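# Seat three sleeves on separate pins, band down

## Task

Three sleeves will be delivered. Place each on a different pin with its coloured band at the bottom, then slide it fully down until it sits on the table. If a sleeve drops onto a pin's rim and slides down from there, the goal may count as not met.

## Robot and tools

Robot: two arms, left_arm and right_arm, each ending in a five-fingered hand. right_arm has a right hand and left_arm its mirror-image left hand. Bases sit near y = +0.525 (left) and y = -0.473 (right) in the scene frame, each turned very slightly about z.

Scene frame: origin at table-top height, midway between the arms; +x points out over the table, +z up, left_arm on the +y side. Camera image sides do not match arm names. Printed positions and orientations can be off by a few centimetres, more at long reach.

Hand point: a point fixed to the palm, 0.15 m out from the wrist flange along the fingers and 0.05 m in front of the palm. Its +z runs along straight fingers, +y out of the palm, +x across the palm away from the thumb on the right hand and toward the thumb on the left hand. Straight fingers reach 0.06-0.07 m past the point and lie 0.06 m behind it along -y. A wrist bracket on the little-finger side can strike things. With fingers level, the wrist can hang below the hand point (up to 0.11 m palm down, 0.23 m palm up) and touch the table first.

Row layout (shared by execute_actions and move): one flat list of 28 numbers, all in [-1, 1], covering both arms even if only one moves. Order: left_arm dx, dy, dz, rx, ry, rz; left hand little, ring, middle, index, thumb_bend, thumb_turn, force_limit, speed; then the same 14 for right_arm. dx..rz are an offset, not a pose: counted from that arm's current Hand target along the Hand target's own axes, 1.0 = 0.6 m or 180 degrees, and rx, ry, rz form one rotation vector. All six at 0 re-requests the current Hand target. Orientation commands are clipped to within 32 degrees of the measured orientation each step.

Hand numbers are absolute targets, not offsets. Fingers and thumb_bend: +1 straight, -1 curled. thumb_turn: +1 beside the palm, -1 in front of it (needed to grip objects about 0.035-0.065 m thick). force_limit maps -1..+1 to about 0..10 N at the fingertip (0..15 N for the two thumb motors); speed rises from near zero at -1 to full at +0.48 and stays full up to +1. For a gentle grip, close with speed at -0.94 or lower. There is no 'no change' value: to leave a hand alone, resend the eight numbers last executed for it, or before any, its hand_measured six plus hand_force_limit and hand_speed. A motor starts only when its target changes by 0.002 or more, then locks on arrival or on reaching force_limit.

execute_actions: actions is a list of actions; each action is up to 15 rows, one per 1/30 s step, and a short table repeats its last row. Every row in an action is offset from the Hand target at that action's start. cameras selects images; with an empty actions list all cameras are returned by default.

move: target is one 28-number row or a list of up to 15 rows; every row's offsets count from the Hand targets at the move's start, not from the previous row. speed is in m/s (0.002 to 3.6, default 0.25; turning limited to twice that in rad/s), one value or one per target. blend (m) rounds corners of a list; 0 means stop at each. stop_force (N, 3 to 120, one value for both arms) ends an arm's path when its wrist sensor feels that much push against its travel; unreliable while the hand turns, and not usable with blocking=false. zero (default true) rezeroes the sensor before a stop_force move. Paths are straight, ignore obstacles and the other arm, last 0.5 to 10 s, and lag or overshoot at speed. Avoid routing close past an arm's own base. The result adds a move: line with the ending (done, off_target, moving, held, fault) and limits such as paced or held.

wait: seconds 0 to 10, arms hold their last command; a running move continues. stop: brakes a running move. zoom_image: camera plus region [x0, y0, x1, y1] in pixels of that camera's latest image, at most 504 by 504; only cameras in the newest images. show_instructions: shows the reference pages. zero_wrist_force: arm = left_arm or right_arm. finished_scene: ends the scene for good; call it only when all three sleeves are seated and stable without the robot.

Cameras: cam_head_left, cam_head_right, cam_high, cam_left_wrist, cam_right_wrist, all 672x504.

Results: end_effector_position (m), quat_wxyz and velocities in the scene frame; Hand target is the last commanded pose after clipping, and the hand often settles a little short of it. hand_measured, hand_stopped_by (moving, target, force, stalled, fault) and hand_load_n (fingertip N, positive pushing open) follow the hand-number order; a lost grip shows as load near 0. Wrist force and torque are in the hand's own axes, zeroed at start; a third line gives the peak since the last shown. Joint torques include the arm's own weight.

Avoid: drops, releasing moving parts, letting anything leave the table, hard pushes or slams, and overloading fingers. Arms are stiff; commanding even slightly past a firm contact can trigger a 10 s stop (about 150 N net force, or wrist joint torque near 20 N m). Wrist drives manage only about 12.7 N m extra. Never let the hands or arms press on each other; the clearance check does not stop fingers. Holding loads or straining toward unreachable poses heats motors; 85 °C brakes the arm for 30-60 s. Objects may be nudged by outside pushes at times.

Each tool is called after "Request:" in YAML: its name, and indented under it one key for each argument.

Reference images:

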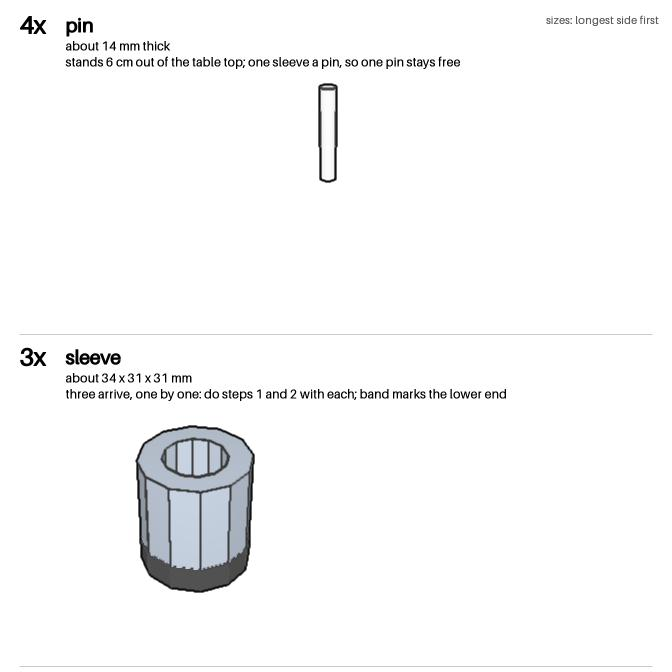

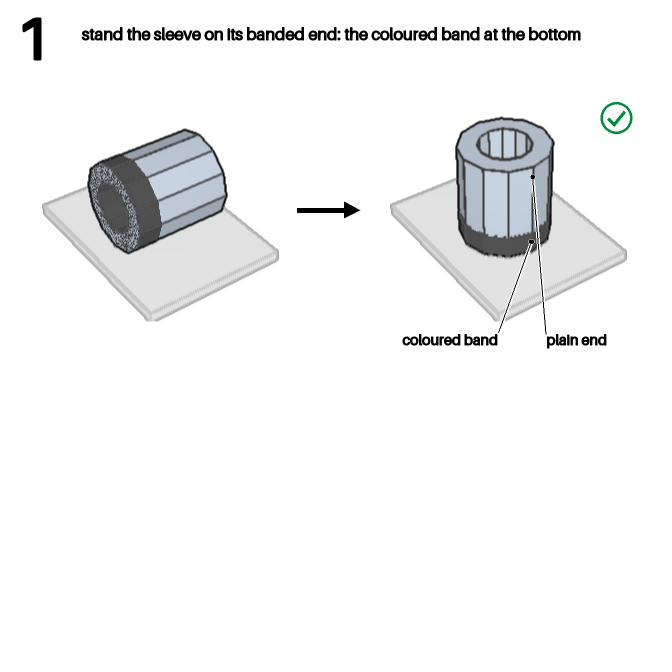

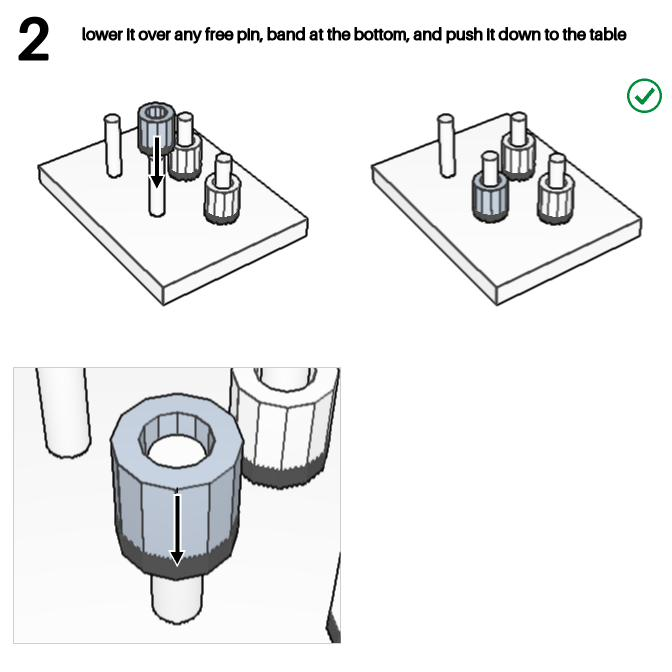

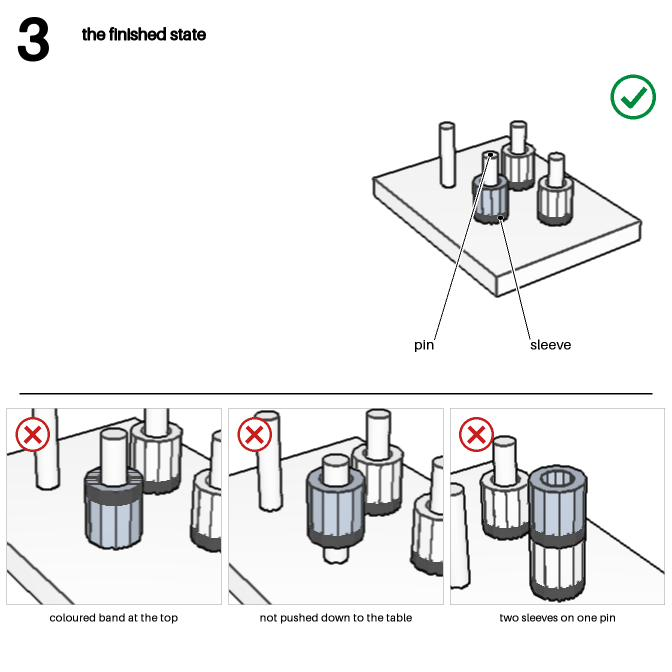

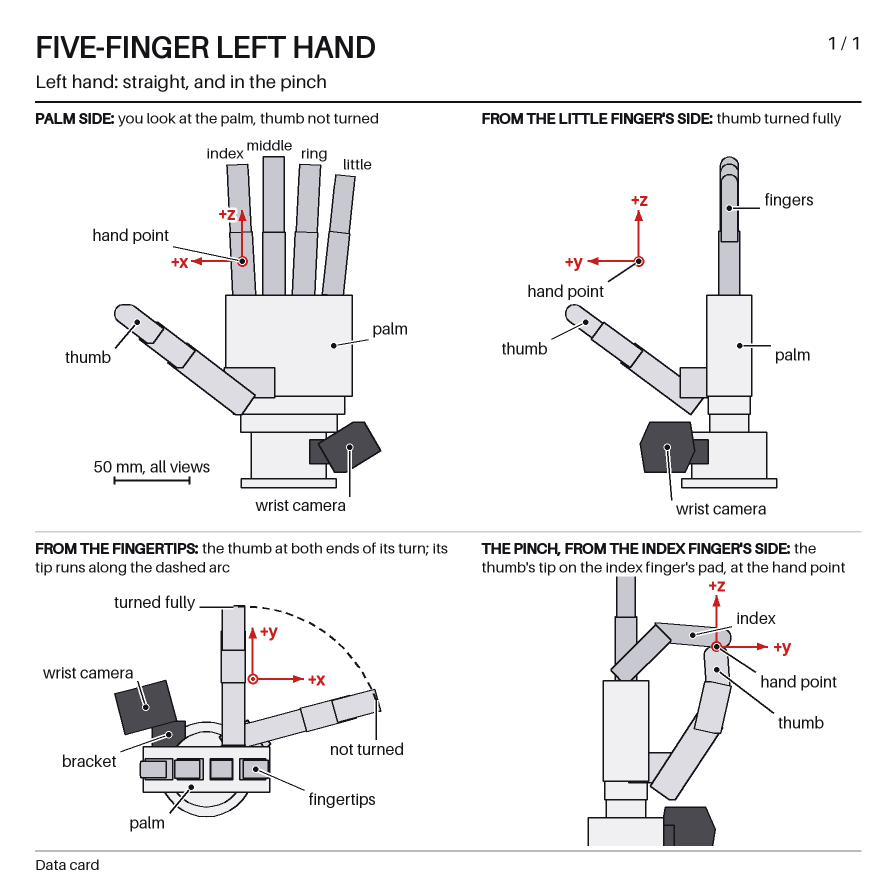

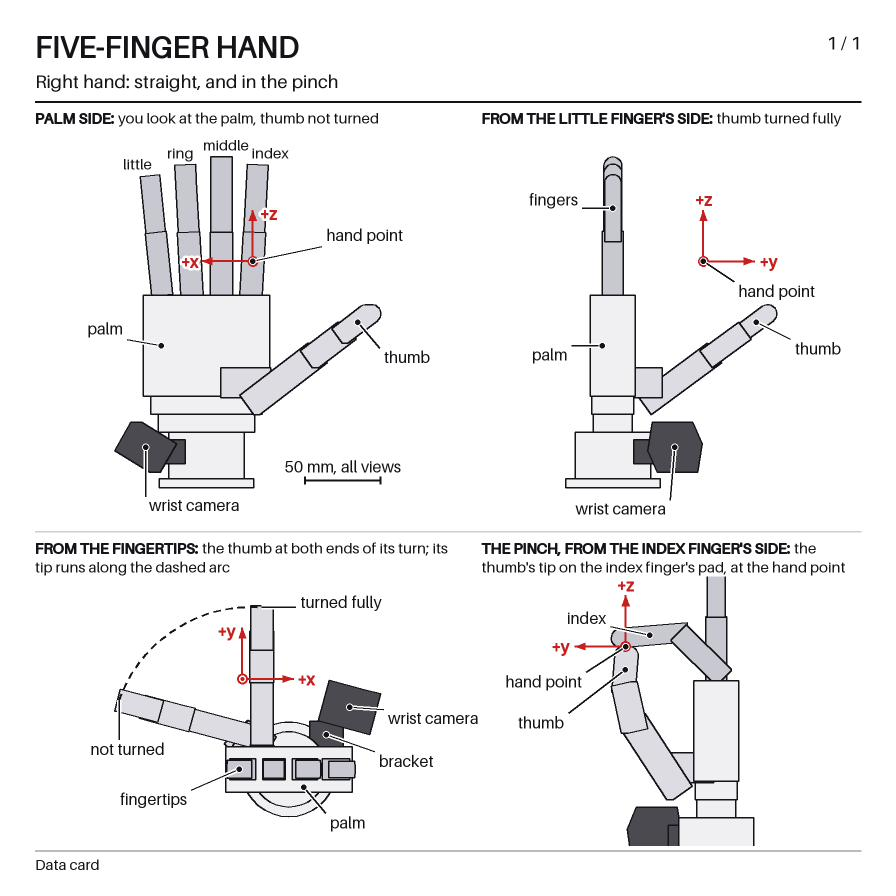

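## Session

Request:
execute_actions:
  actions: []

Scene clock: 0.00 s.
left_arm: end_effector_position=(+0.4848, +0.2330, +0.1559) hand_measured=(+1.000, +1.000, +1.000, +1.000, +1.000, +1.000) hand_load_n=(-0.5, +0.0, +0.0, +0.0, +0.0, +0.0) hand_stopped_by=(target, target, target, target, target, target) hand_force_limit=0.00 hand_speed=-0.80 end_effector_quat_wxyz=(+0.191, +0.880, -0.241, +0.361) | right_arm: end_effector_position=(+0.1308, +0.1739, +0.1630) hand_measured=(+1.000, +1.000, +1.000, +1.000, +1.000, +1.000) hand_load_n=(+0.0, +0.0, +0.0, +0.0, +0.0, +0.0) hand_stopped_by=(target, target, target, target, target, target) hand_force_limit=0.00 hand_speed=-0.80 end_effector_quat_wxyz=(-0.417, +0.635, -0.387, +0.523)
Joint positions: left_arm=[3.195 -1.946 -1.751 2.78 -0.995 1.968] | right_arm=[1.493 -0.836 1.19 0.183 2.934 -2.964]
Joint velocities: within noise
Joint torques (N m): no reading
Motor temperatures (°C): left_arm=[28 33 38 44 33 34] | right_arm=[34 35 36 41 42 38]
Wrist force (N): no reading
Wrist torque (N m): no reading
Wrist force, peak (N): no reading
Hand target: left_arm +0.4848, +0.2330, +0.1559; +0.191, +0.880, -0.241, +0.361 | right_arm +0.1308, +0.1739, +0.1630; -0.417, +0.635, -0.387, +0.523

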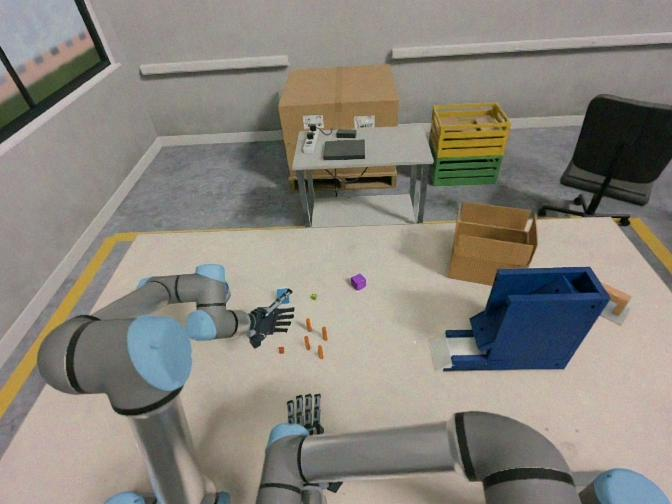

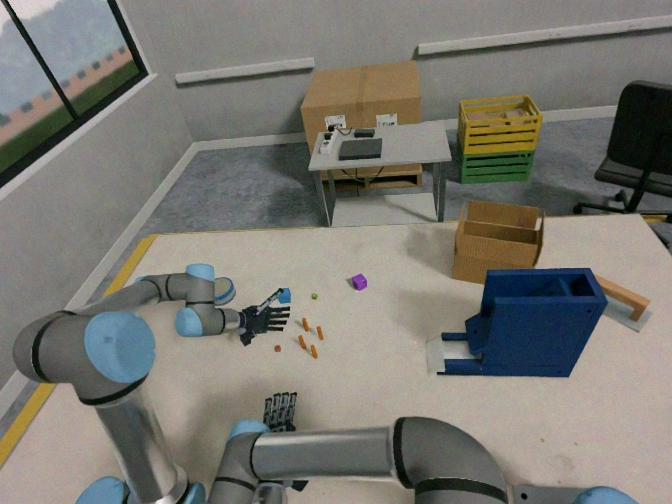

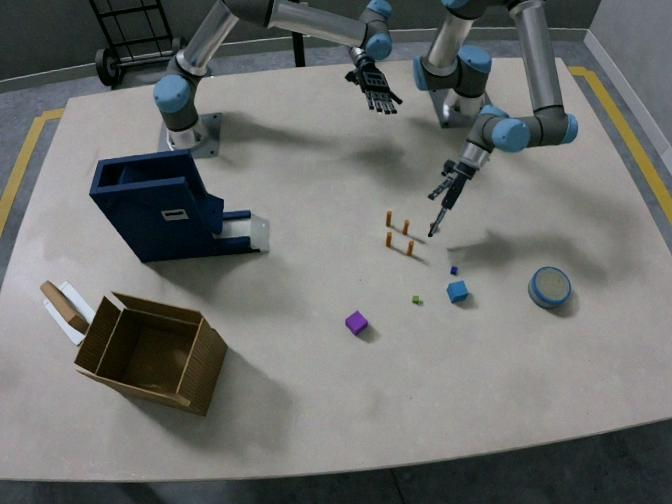

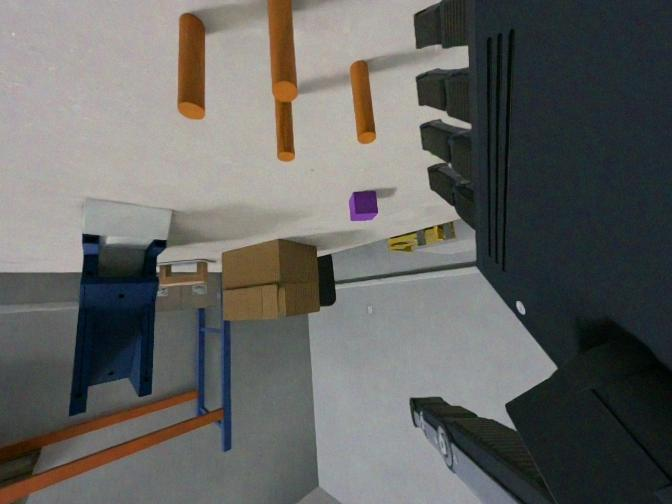

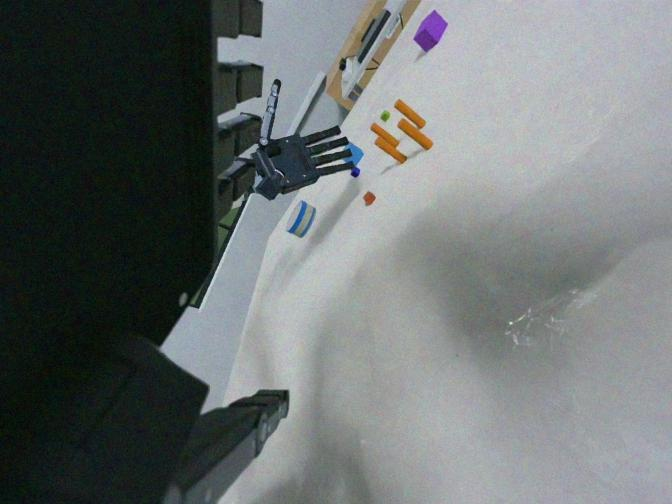

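Request:
zoom_image:
  camera: "cam_high"
  region: [80, 130, 500, 340]

Request:
zoom_image:
  camera: "cam_head_left"
  region: [230, 250, 630, 390]

Request:
zoom_image:
  camera: "cam_high"
  region: [340, 170, 500, 330]

Scaled by 1.200 from the camera's 672x504 image, which has a finer 960x720 frame.

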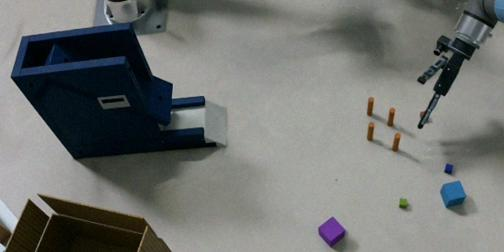

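Scaled by 1.260 from the camera's 672x504 image, which has a finer 960x720 frame.

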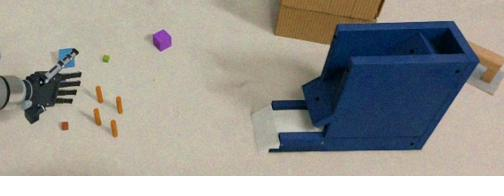

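Scaled by 3.150 from the camera's 672x504 image, which has a finer 960x720 frame.

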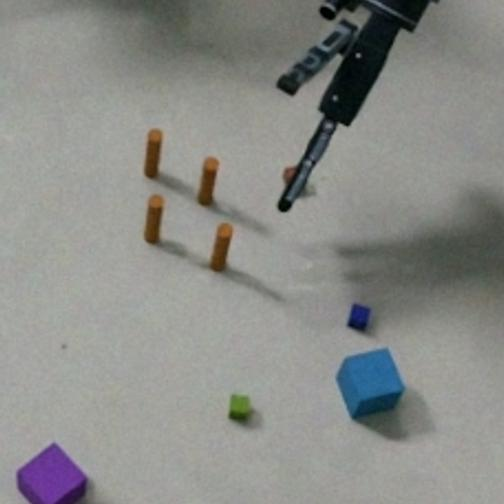

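Request:
zoom_image:
  camera: "cam_high"
  region: [130, 60, 330, 260]

Request:
zoom_image:
  camera: "cam_high"
  region: [340, 60, 540, 260]

Request:
zoom_image:
  camera: "cam_head_right"
  region: [220, 250, 380, 410]

Request:
zoom_image:
  camera: "cam_head_left"
  region: [400, 250, 600, 400]

Scaled by 2.520 from the camera's 672x504 image, which has a finer 960x720 frame.

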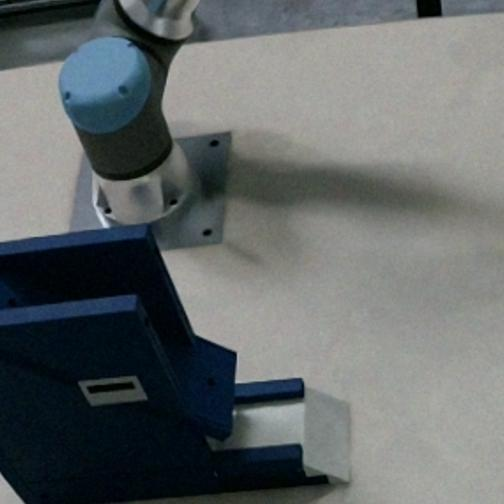

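Scaled by 2.520 from the camera's 672x504 image, which has a finer 960x720 frame.

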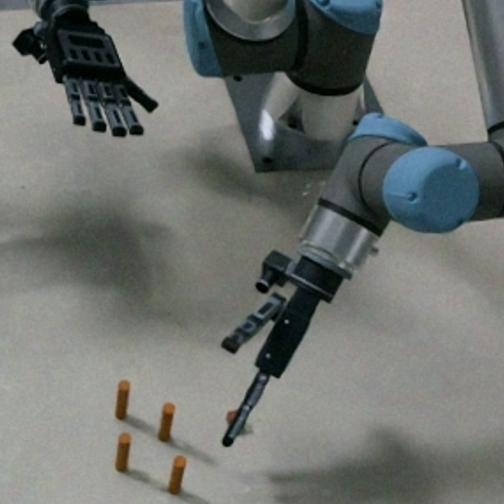

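Scaled by 3.150 from the camera's 672x504 image, which has a finer 960x720 frame.

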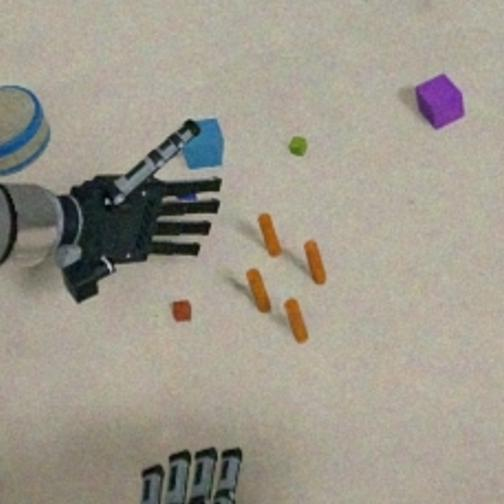

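Scaled by 2.520 from the camera's 672x504 image, which has a finer 960x720 frame.

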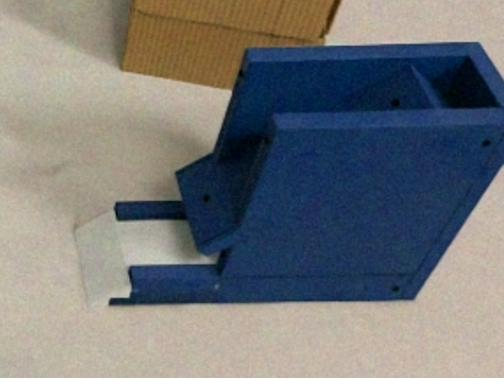

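Request:
wait:
  seconds: 0.5
  cameras: ["cam_high","cam_head_left"]

Scene clock: 25.63 s.
left_arm: end_effector_position=(+0.4848, +0.2330, +0.1559) hand_measured=(+1.000, +1.000, +1.000, +1.000, +1.000, +1.000) hand_load_n=(+0.0, +0.0, +0.0, +0.0, +0.0, +0.0) hand_stopped_by=(target, target, target, target, target, target) hand_force_limit=0.00 hand_speed=-0.80 end_effector_quat_wxyz=(+0.191, +0.880, -0.241, +0.361) | right_arm: end_effector_position=(+0.1308, +0.1739, +0.1630) hand_measured=(+1.000, +1.000, +1.000, +1.000, +1.000, +1.000) hand_load_n=(+0.0, +0.0, +0.0, +0.0, +0.5, +0.0) hand_stopped_by=(target, target, target, target, target, target) hand_force_limit=0.00 hand_speed=-0.80 end_effector_quat_wxyz=(-0.417, +0.635, -0.387, +0.523)
Joint positions: left_arm=[3.195 -1.946 -1.751 2.78 -0.995 1.968] | right_arm=[1.493 -0.836 1.19 0.183 2.934 -2.964]
Joint torques (N m): left_arm=[1.09 46.3 21.31 -2.71 1.13 -0.25] | right_arm=[-0.01 -60.7 -24.61 1.76 1.26 0.22]
Wrist force (N): left_arm=[0.2 -0.2 -0.2] | right_arm=[0.1 -0.1 0.0]
Wrist torque (N m): left_arm=[-0.01 -0.04 0.02] | right_arm=[-0.02 -0.03 0.01]
Wrist force, peak (N): left_arm=[0.4 0.3 -0.2] | right_arm=[0.2 -0.1 -0.6]
Hand target: left_arm +0.4848, +0.2330, +0.1559; +0.191, +0.880, -0.241, +0.361 | right_arm +0.1308, +0.1739, +0.1630; -0.417, +0.635, -0.387, +0.523
wait: 0.50 s; at rest from the start
Images, in order (width x height): cam_head_left 672x504, cam_high 672x504.

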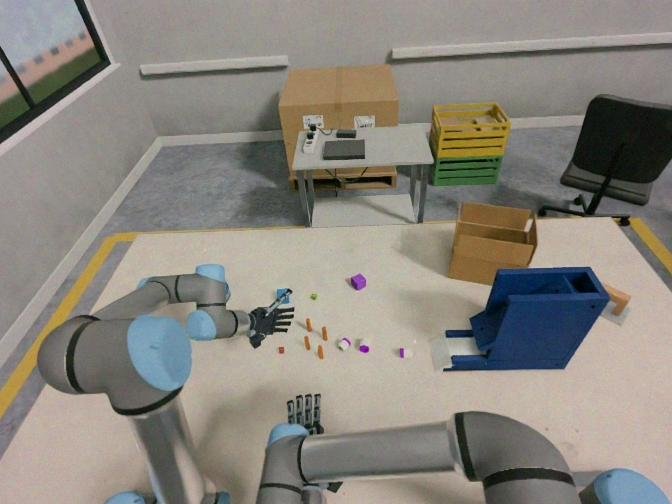

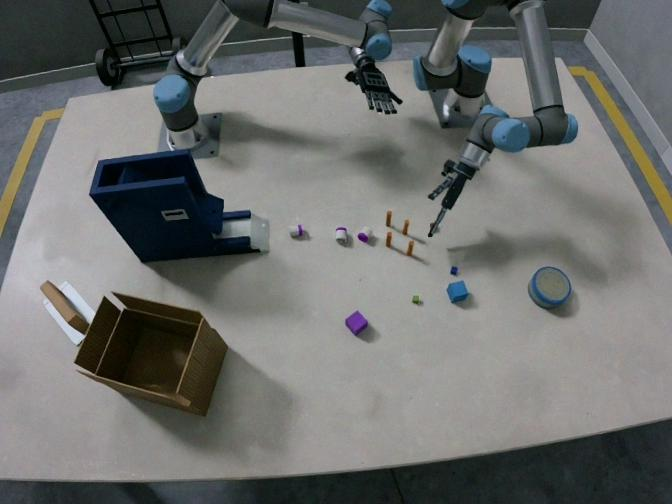

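Request:
zoom_image:
  camera: "cam_high"
  region: [280, 200, 430, 280]

Request:
zoom_image:
  camera: "cam_head_left"
  region: [290, 310, 420, 380]

Scaled by 3.360 from the camera's 672x504 image, which has a finer 960x720 frame.

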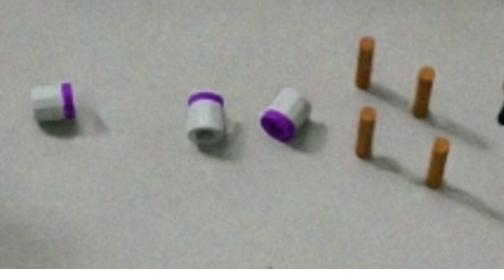

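Scaled by 3.877 from the camera's 672x504 image, which has a finer 960x720 frame.

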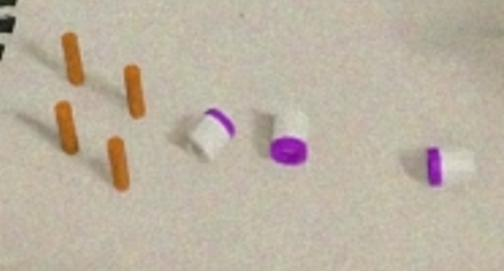

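Request:
wait:
  seconds: 0
  cameras: ["cam_head_right","cam_left_wrist","cam_right_wrist","cam_high"]

Request:
zoom_image:
  camera: "cam_right_wrist"
  region: [252, 0, 588, 252]

Request:
zoom_image:
  camera: "cam_head_right"
  region: [260, 300, 420, 380]

Scene clock: 64.63 s.
left_arm: end_effector_position=(+0.4848, +0.2330, +0.1559) hand_measured=(+1.000, +1.000, +1.000, +1.000, +1.000, +1.000) hand_load_n=(+0.0, +0.0, +0.0, +0.0, +0.0, +0.0) hand_stopped_by=(target, target, target, target, target, target) hand_force_limit=0.00 hand_speed=-0.80 end_effector_quat_wxyz=(+0.191, +0.880, -0.241, +0.361) | right_arm: end_effector_position=(+0.1308, +0.1739, +0.1630) hand_measured=(+1.000, +1.000, +1.000, +1.000, +1.000, +1.000) hand_load_n=(+0.0, +0.0, +0.0, +0.0, +0.0, -0.5) hand_stopped_by=(target, target, target, target, target, target) hand_force_limit=0.00 hand_speed=-0.80 end_effector_quat_wxyz=(-0.417, +0.635, -0.387, +0.523)
Joint positions: left_arm=[3.195 -1.946 -1.751 2.78 -0.995 1.968] | right_arm=[1.493 -0.836 1.19 0.183 2.934 -2.964]
Joint torques (N m): left_arm=[3.46 49.29 24.43 -3.56 1.85 -0.86] | right_arm=[-0.17 -64.83 -28.42 2.18 1.24 0.11]
Wrist force (N): left_arm=[0.1 -0.1 -0.1] | right_arm=[0.0 -0.2 0.1]
Wrist torque (N m): left_arm=[0.00 -0.02 0.01] | right_arm=[-0.03 -0.01 0.00]
Wrist force, peak (N): left_arm=[0.0 -0.1 -0.6] | right_arm=[0.5 0.2 -0.2]
Hand target: left_arm +0.4848, +0.2330, +0.1559; +0.191, +0.880, -0.241, +0.361 | right_arm +0.1308, +0.1739, +0.1630; -0.417, +0.635, -0.387, +0.523
Images, in order (width x height): cam_head_right 672x504, cam_high 672x504, cam_left_wrist 672x504, cam_right_wrist 672x504.

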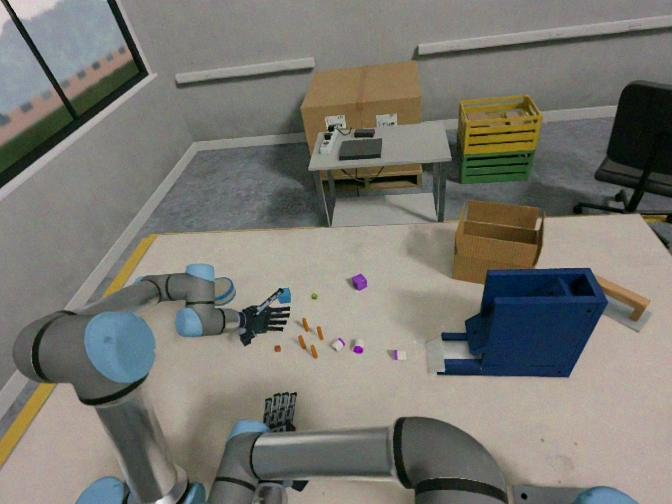

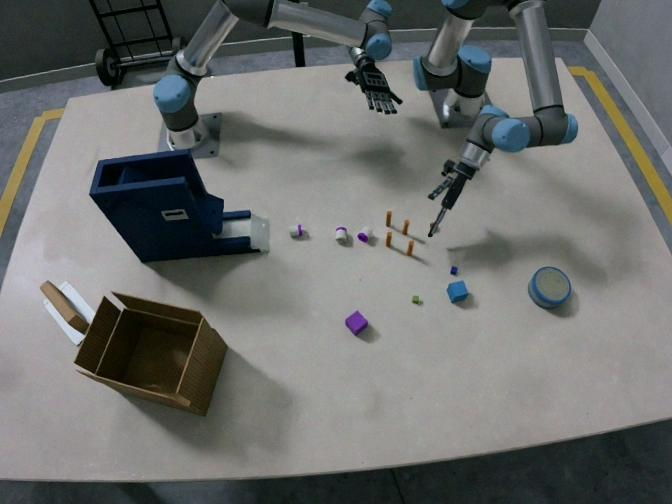

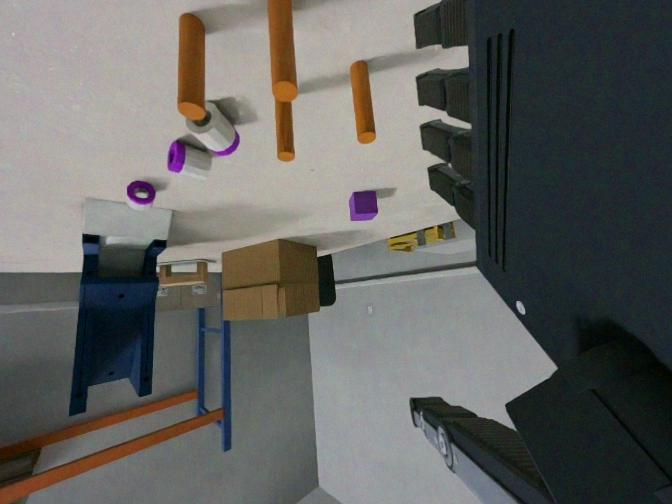

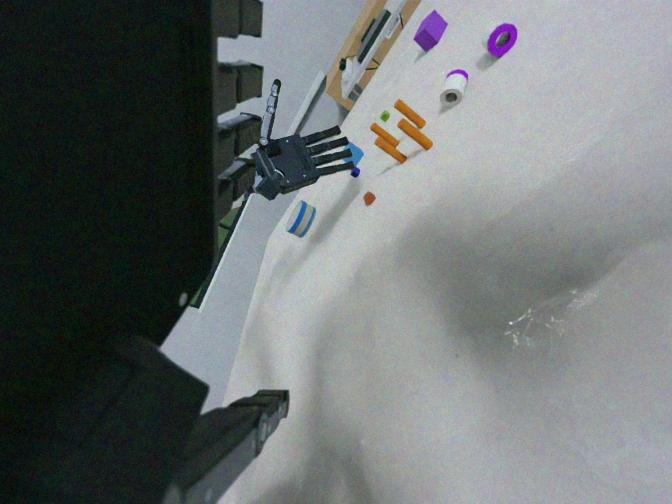

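Scaled by 1.500 from the camera's 672x504 image, which has a finer 960x720 frame.

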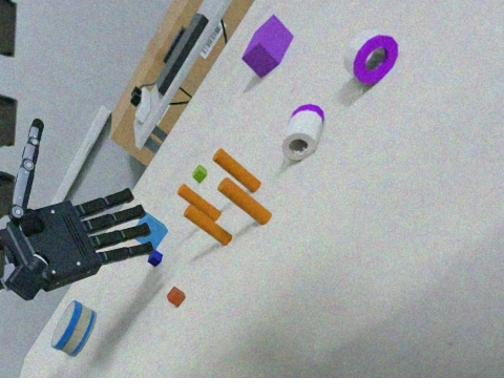

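Scaled by 3.150 from the camera's 672x504 image, which has a finer 960x720 frame.

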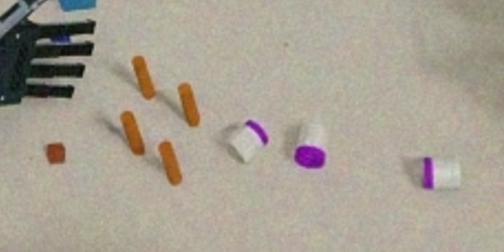

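Request:
move:
  target: [0,0,0,0,0,0,1,1,1,1,1,1,0,-0.8,0.5166,0.1548,0.3488,-0.1933,0.004,0.1239,-1,-1,0.3,0.3,1,-1,0,0.2]
  speed: 0.3
  cameras: ["cam_right_wrist","cam_high","cam_left_wrist"]

Scene clock: 111.93 s.
left_arm: end_effector_position=(+0.4848, +0.2330, +0.1559) hand_measured=(+1.000, +1.000, +1.000, +1.000, +1.000, +1.000) hand_load_n=(+0.0, +0.0, +0.0, +0.0, +0.0, +0.0) hand_stopped_by=(target, target, target, target, target, target) hand_force_limit=0.00 hand_speed=-0.80 end_effector_quat_wxyz=(+0.191, +0.880, -0.241, +0.361) | right_arm: end_effector_position=(+0.3801, -0.1200, +0.1601) hand_measured=(-1.000, -1.000, +0.300, +0.300, +1.000, -1.000) hand_load_n=(+0.0, +0.0, +0.0, +0.0, +0.0, +0.0) hand_stopped_by=(target, target, target, target, target, target) hand_force_limit=0.00 hand_speed=0.20 end_effector_quat_wxyz=(-0.299, +0.641, -0.641, +0.299)
Joint positions: left_arm=[3.195 -1.946 -1.751 2.78 -0.995 1.968] | right_arm=[0.576 -1.381 1.754 0.421 2.019 -2.727]
Joint torques (N m): left_arm=[6.08 50.7 27.8 -4.7 2.51 -1.02] | right_arm=[-7.07 -22.88 -19.87 -0.14 -0.86 -0.24]
Wrist force (N): left_arm=[0.0 0.0 -0.2] | right_arm=[-0.6 0.6 -2.2]
Wrist torque (N m): left_arm=[0.01 -0.02 0.01] | right_arm=[0.29 -0.03 -0.02]
Wrist force, peak (N): left_arm=[0.4 -0.1 -0.5] | right_arm=[2.2 -1.6 -1.1]
Hand target: left_arm +0.4848, +0.2330, +0.1559; +0.191, +0.880, -0.241, +0.361 | right_arm +0.3801, -0.1200, +0.1600; -0.299, +0.641, -0.641, +0.299
Off the commanded pose: left_arm 0.000 m, 0 deg | right_arm 0.000 m, 0 deg.
move: done
Images, in order (width x height): cam_high 672x504, cam_left_wrist 672x504, cam_right_wrist 672x504.

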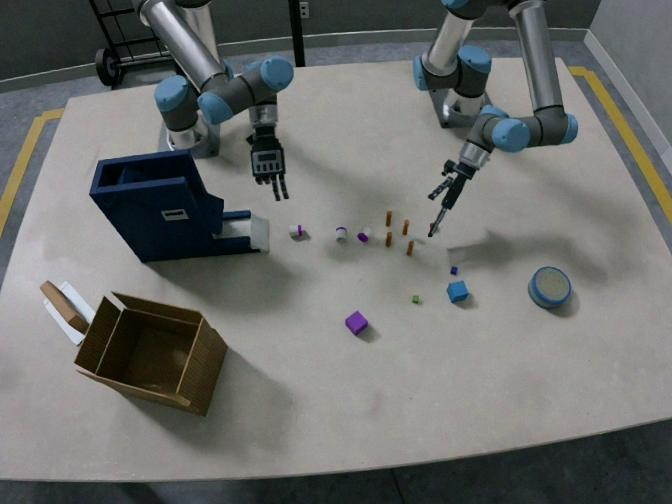

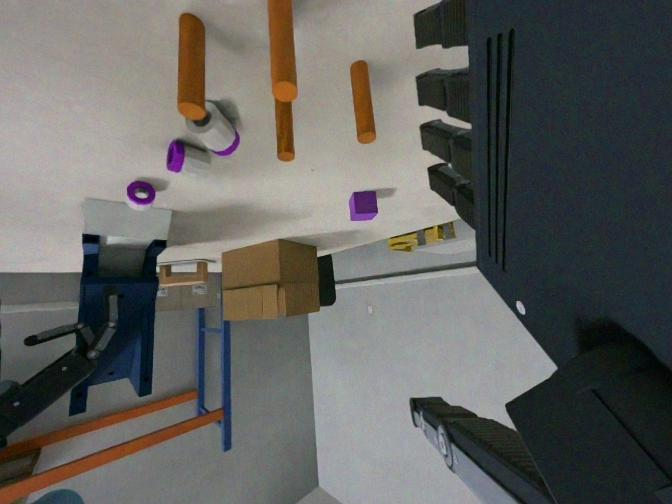

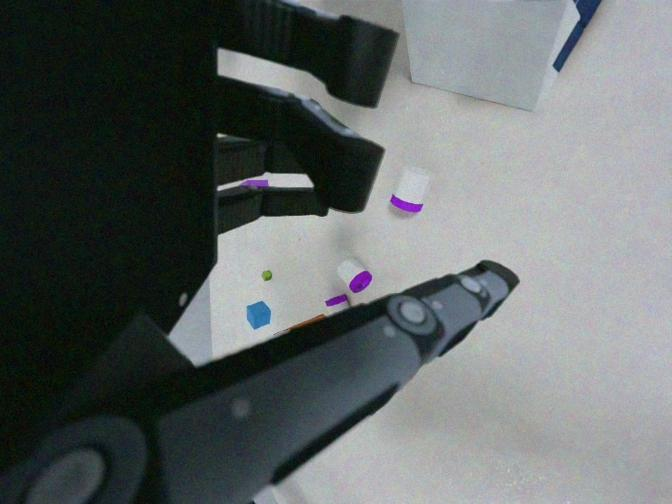

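Request:
move:
  target: [0,0,0,0,0,0,1,1,1,1,1,1,0,-0.8,-0.0183,0.002,0.192,0,-0.0404,-0.0339,-1,-1,0.3,0.3,1,-1,0,0.2]
  speed: 0.2
  cameras: ["cam_right_wrist","cam_high","cam_head_right"]

Request:
zoom_image:
  camera: "cam_right_wrist"
  region: [300, 100, 636, 352]

Request:
zoom_image:
  camera: "cam_high"
  region: [240, 160, 440, 280]

Scene clock: 122.17 s.
left_arm: end_effector_position=(+0.4848, +0.2330, +0.1559) hand_measured=(+1.000, +1.000, +1.000, +1.000, +1.000, +1.000) hand_load_n=(+0.0, +0.0, +0.0, +0.0, +0.0, +0.0) hand_stopped_by=(target, target, target, target, target, target) hand_force_limit=0.00 hand_speed=-0.80 end_effector_quat_wxyz=(+0.191, +0.880, -0.241, +0.361) | right_arm: end_effector_position=(+0.4675, -0.1090, +0.0851) hand_measured=(-1.000, -1.000, +0.300, +0.300, +1.000, -1.000) hand_load_n=(+0.0, +0.0, +0.0, +0.0, +0.0, +0.0) hand_stopped_by=(target, target, target, target, target, target) hand_force_limit=0.00 hand_speed=0.20 end_effector_quat_wxyz=(-0.323, +0.692, -0.585, +0.273)
Joint positions: left_arm=[3.195 -1.946 -1.751 2.78 -0.995 1.968] | right_arm=[0.428 -1.202 1.713 0.208 1.79 -2.954]
Joint torques (N m): left_arm=[7.23 50.85 28.76 -4.75 2.54 -1.02] | right_arm=[-4.27 -38.06 -11.56 0.7 -1.11 -1.07]
Wrist force (N): left_arm=[0.0 -0.1 0.0] | right_arm=[-0.7 0.3 -1.9]
Wrist torque (N m): left_arm=[-0.01 0.00 0.01] | right_arm=[0.26 -0.02 -0.03]
Wrist force, peak (N): left_arm=[0.3 0.1 -0.4] | right_arm=[-0.6 0.7 -3.8]
Hand target: left_arm +0.4848, +0.2330, +0.1559; +0.191, +0.880, -0.241, +0.361 | right_arm +0.4675, -0.1089, +0.0850; -0.323, +0.692, -0.585, +0.273
Off the commanded pose: left_arm 0.000 m, 0 deg | right_arm 0.000 m, 0 deg.
move: done
Images, in order (width x height): cam_head_right 672x504, cam_high 672x504, cam_right_wrist 672x504.

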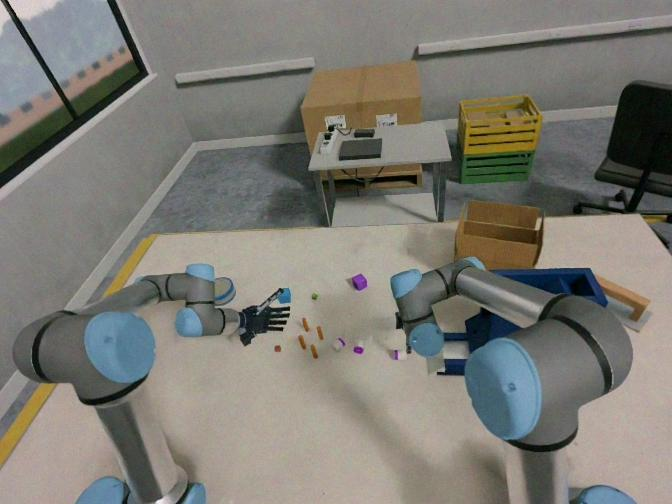

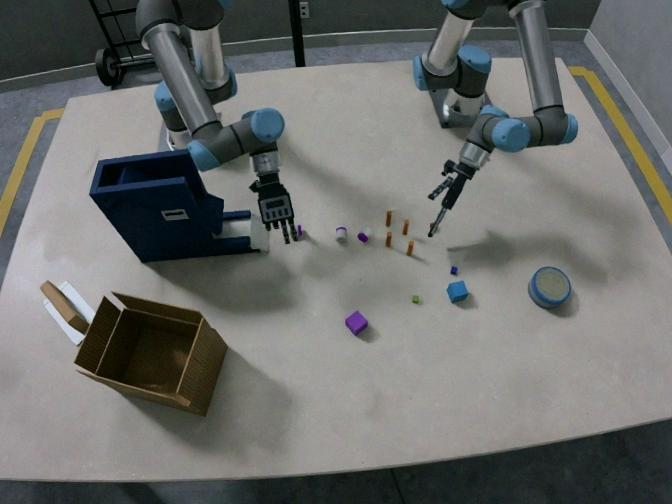

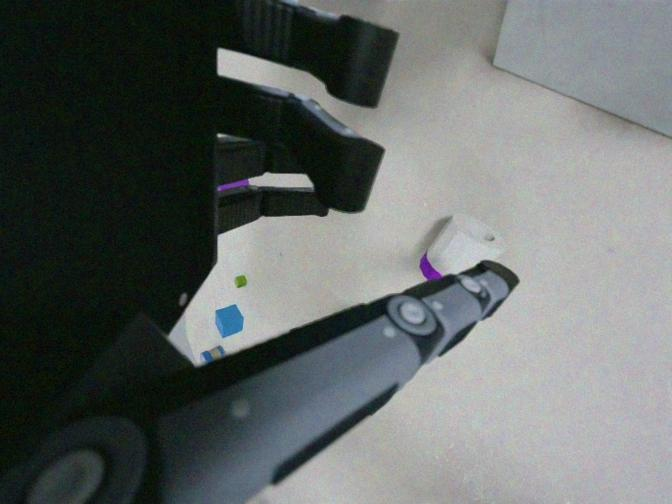

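Scaled by 1.500 from the camera's 672x504 image, which has a finer 960x720 frame.

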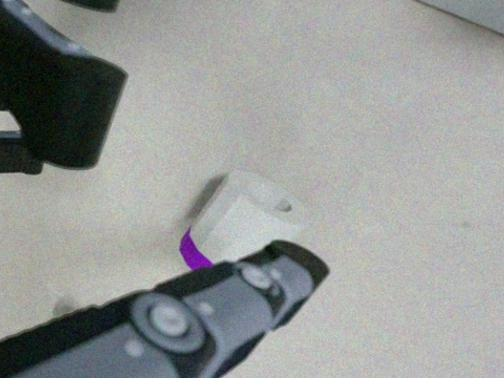

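Scaled by 2.520 from the camera's 672x504 image, which has a finer 960x720 frame.

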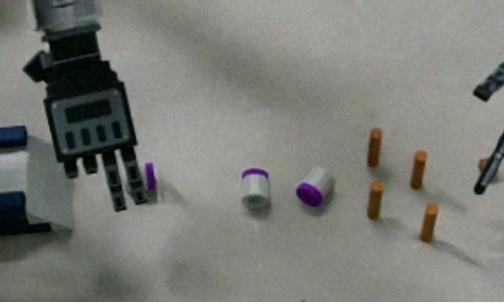

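Request:
zoom_image:
  camera: "cam_right_wrist"
  region: [180, 80, 432, 269]

Scaled by 2.000 from the camera's 672x504 image, which has a finer 960x720 frame.

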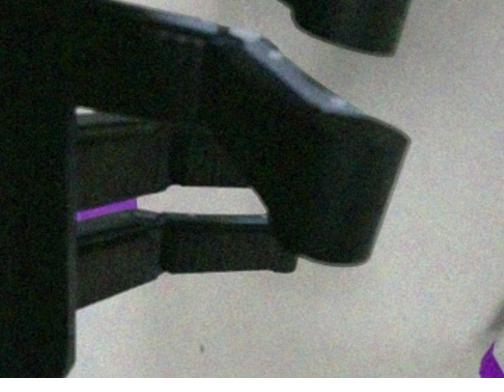

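Request:
move:
  target: [0,0,0,0,0,0,1,1,1,1,1,1,0,-0.8,0.0108,0.0411,0.0158,0.0222,0.0284,0.0221,-1,-1,0.2,0.2,1,-1,0,0.2]
  speed: 0.15
  cameras: ["cam_right_wrist","cam_high"]

Request:
zoom_image:
  camera: "cam_right_wrist"
  region: [300, 130, 552, 319]

Request:
zoom_image:
  camera: "cam_high"
  region: [250, 180, 350, 255]

Scene clock: 152.87 s.
left_arm: end_effector_position=(+0.4848, +0.2330, +0.1559) hand_measured=(+1.000, +1.000, +1.000, +1.000, +1.000, +1.000) hand_load_n=(+0.0, +0.0, +0.0, +0.5, +0.0, +0.0) hand_stopped_by=(target, target, target, target, target, target) hand_force_limit=0.00 hand_speed=-0.80 end_effector_quat_wxyz=(+0.191, +0.880, -0.241, +0.361) | right_arm: end_effector_position=(+0.4601, -0.1167, +0.0599) hand_measured=(-1.000, -1.000, +0.200, +0.200, +1.000, -1.000) hand_load_n=(+0.0, +0.0, +0.0, +0.0, +0.0, +0.0) hand_stopped_by=(target, target, target, target, target, target) hand_force_limit=0.00 hand_speed=0.20 end_effector_quat_wxyz=(-0.329, +0.647, -0.613, +0.312)
Joint positions: left_arm=[3.195 -1.946 -1.751 2.78 -0.995 1.968] | right_arm=[0.474 -1.193 1.802 0.07 1.928 -2.868]
Joint torques (N m): left_arm=[8.88 50.66 29.41 -4.82 2.53 -0.95] | right_arm=[-5.85 -51.12 -25.29 0.66 0.83 0.57]
Wrist force (N): left_arm=[-0.2 0.0 -0.1] | right_arm=[-0.4 0.4 -2.2]
Wrist torque (N m): left_arm=[0.01 0.01 -0.01] | right_arm=[0.31 -0.04 -0.14]
Wrist force, peak (N): left_arm=[0.2 -0.3 -0.4] | right_arm=[-1.4 0.1 -2.2]
Hand target: left_arm +0.4848, +0.2330, +0.1559; +0.191, +0.880, -0.241, +0.361 | right_arm +0.4602, -0.1168, +0.0600; -0.329, +0.647, -0.613, +0.312
Off the commanded pose: left_arm 0.000 m, 0 deg | right_arm 0.000 m, 0 deg.
move: done
Images, in order (width x height): cam_high 672x504, cam_right_wrist 672x504.

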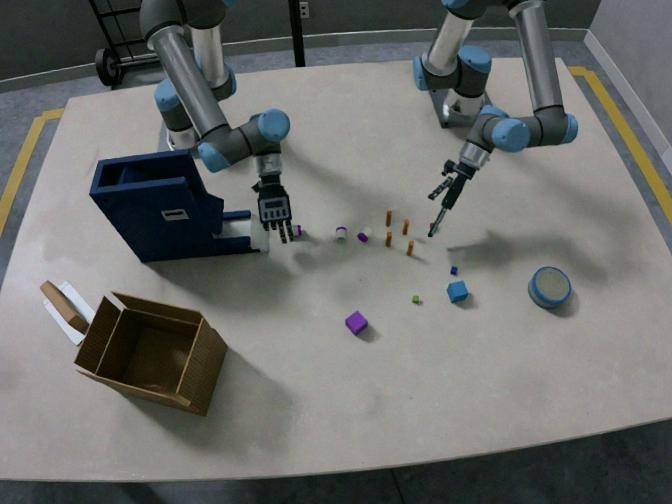

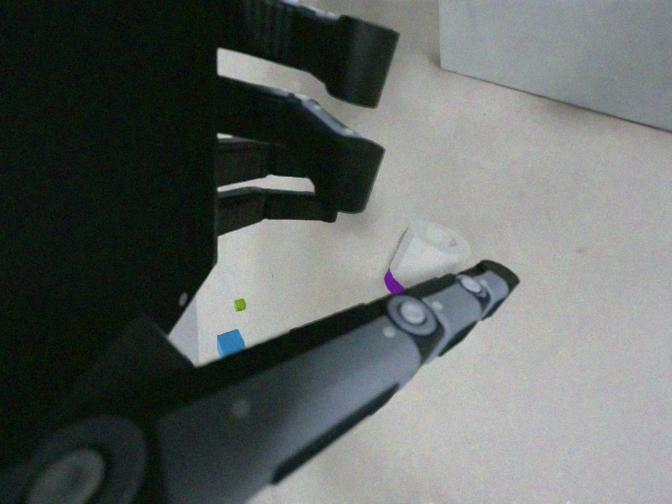

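Scaled by 2.000 from the camera's 672x504 image, which has a finer 960x720 frame.

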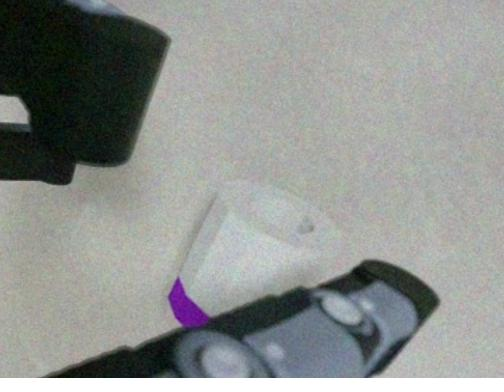

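Scaled by 5.040 from the camera's 672x504 image, which has a finer 960x720 frame.

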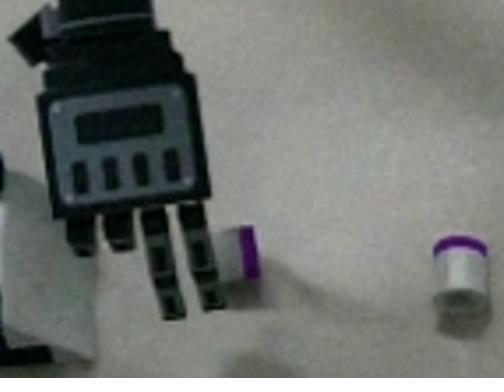

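Request:
move:
  target: [0,0,0,0,0,0,1,1,1,1,1,1,0,-0.8,-0.0172,0.0253,0.0077,0,0,0,-1,-1,0.2,0.2,1,-1,0,0.2]
  speed: 0.1
  cameras: ["cam_right_wrist","cam_high"]

Request:
zoom_image:
  camera: "cam_right_wrist"
  region: [300, 130, 552, 319]

Request:
zoom_image:
  camera: "cam_high"
  region: [250, 180, 350, 255]

Scene clock: 191.07 s.
left_arm: end_effector_position=(+0.4848, +0.2330, +0.1559) hand_measured=(+1.000, +1.000, +1.000, +1.000, +1.000, +1.000) hand_load_n=(+0.0, +0.0, +0.0, +0.0, +0.0, +0.0) hand_stopped_by=(target, target, target, target, target, target) hand_force_limit=0.00 hand_speed=-0.80 end_effector_quat_wxyz=(+0.191, +0.880, -0.241, +0.361) | right_arm: end_effector_position=(+0.4544, -0.1067, +0.0449) hand_measured=(-1.000, -1.000, +0.200, +0.200, +1.000, -1.000) hand_load_n=(+0.0, +0.0, +0.0, +0.0, +0.0, +0.0) hand_stopped_by=(target, target, target, target, target, target) hand_force_limit=0.00 hand_speed=0.20 end_effector_quat_wxyz=(-0.329, +0.647, -0.613, +0.312)
Joint positions: left_arm=[3.195 -1.946 -1.751 2.78 -0.995 1.968] | right_arm=[0.502 -1.163 1.805 0.043 1.949 -2.849]
Joint torques (N m): left_arm=[9.63 51.37 29.02 -4.65 2.53 -0.92] | right_arm=[-6.03 -53.5 -16.24 2.8 -0.92 -1.12]
Wrist force (N): left_arm=[-0.1 0.0 -0.1] | right_arm=[-0.5 0.5 -1.8]
Wrist torque (N m): left_arm=[0.00 0.01 0.00] | right_arm=[0.31 -0.04 -0.14]
Wrist force, peak (N): left_arm=[-0.1 -0.5 -0.3] | right_arm=[-0.7 0.5 -2.4]
Hand target: left_arm +0.4848, +0.2330, +0.1559; +0.191, +0.880, -0.241, +0.361 | right_arm +0.4544, -0.1068, +0.0450; -0.329, +0.647, -0.613, +0.312
Off the commanded pose: left_arm 0.000 m, 0 deg | right_arm 0.000 m, 0 deg.
move: done
Images, in order (width x height): cam_high 672x504, cam_right_wrist 672x504.

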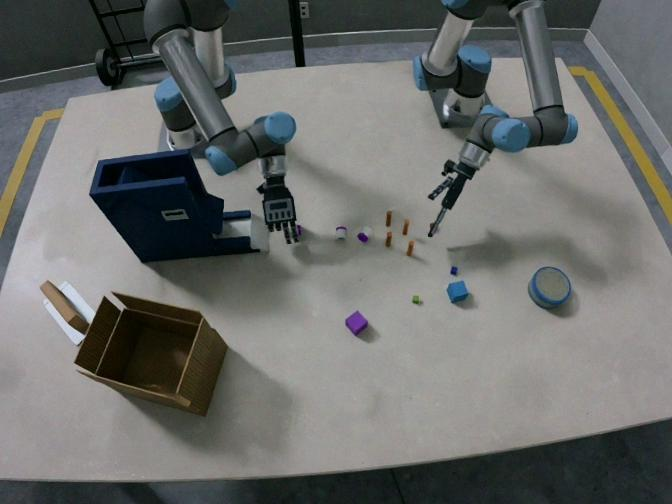

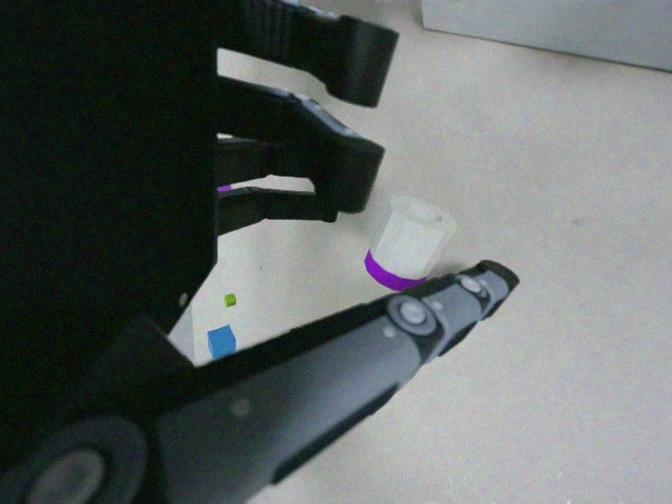

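Scaled by 2.000 from the camera's 672x504 image, which has a finer 960x720 frame.

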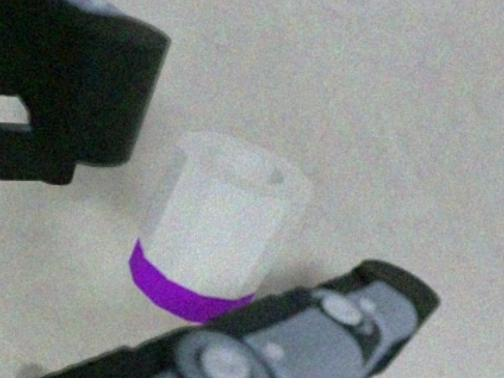

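Scaled by 5.040 from the camera's 672x504 image, which has a finer 960x720 frame.

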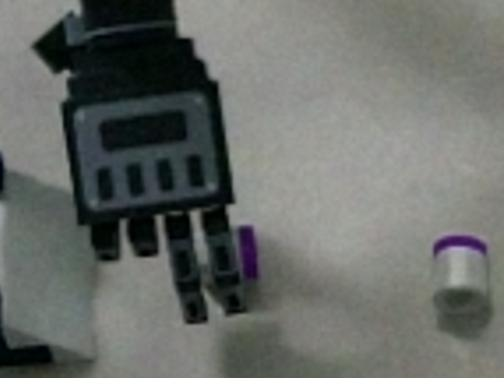

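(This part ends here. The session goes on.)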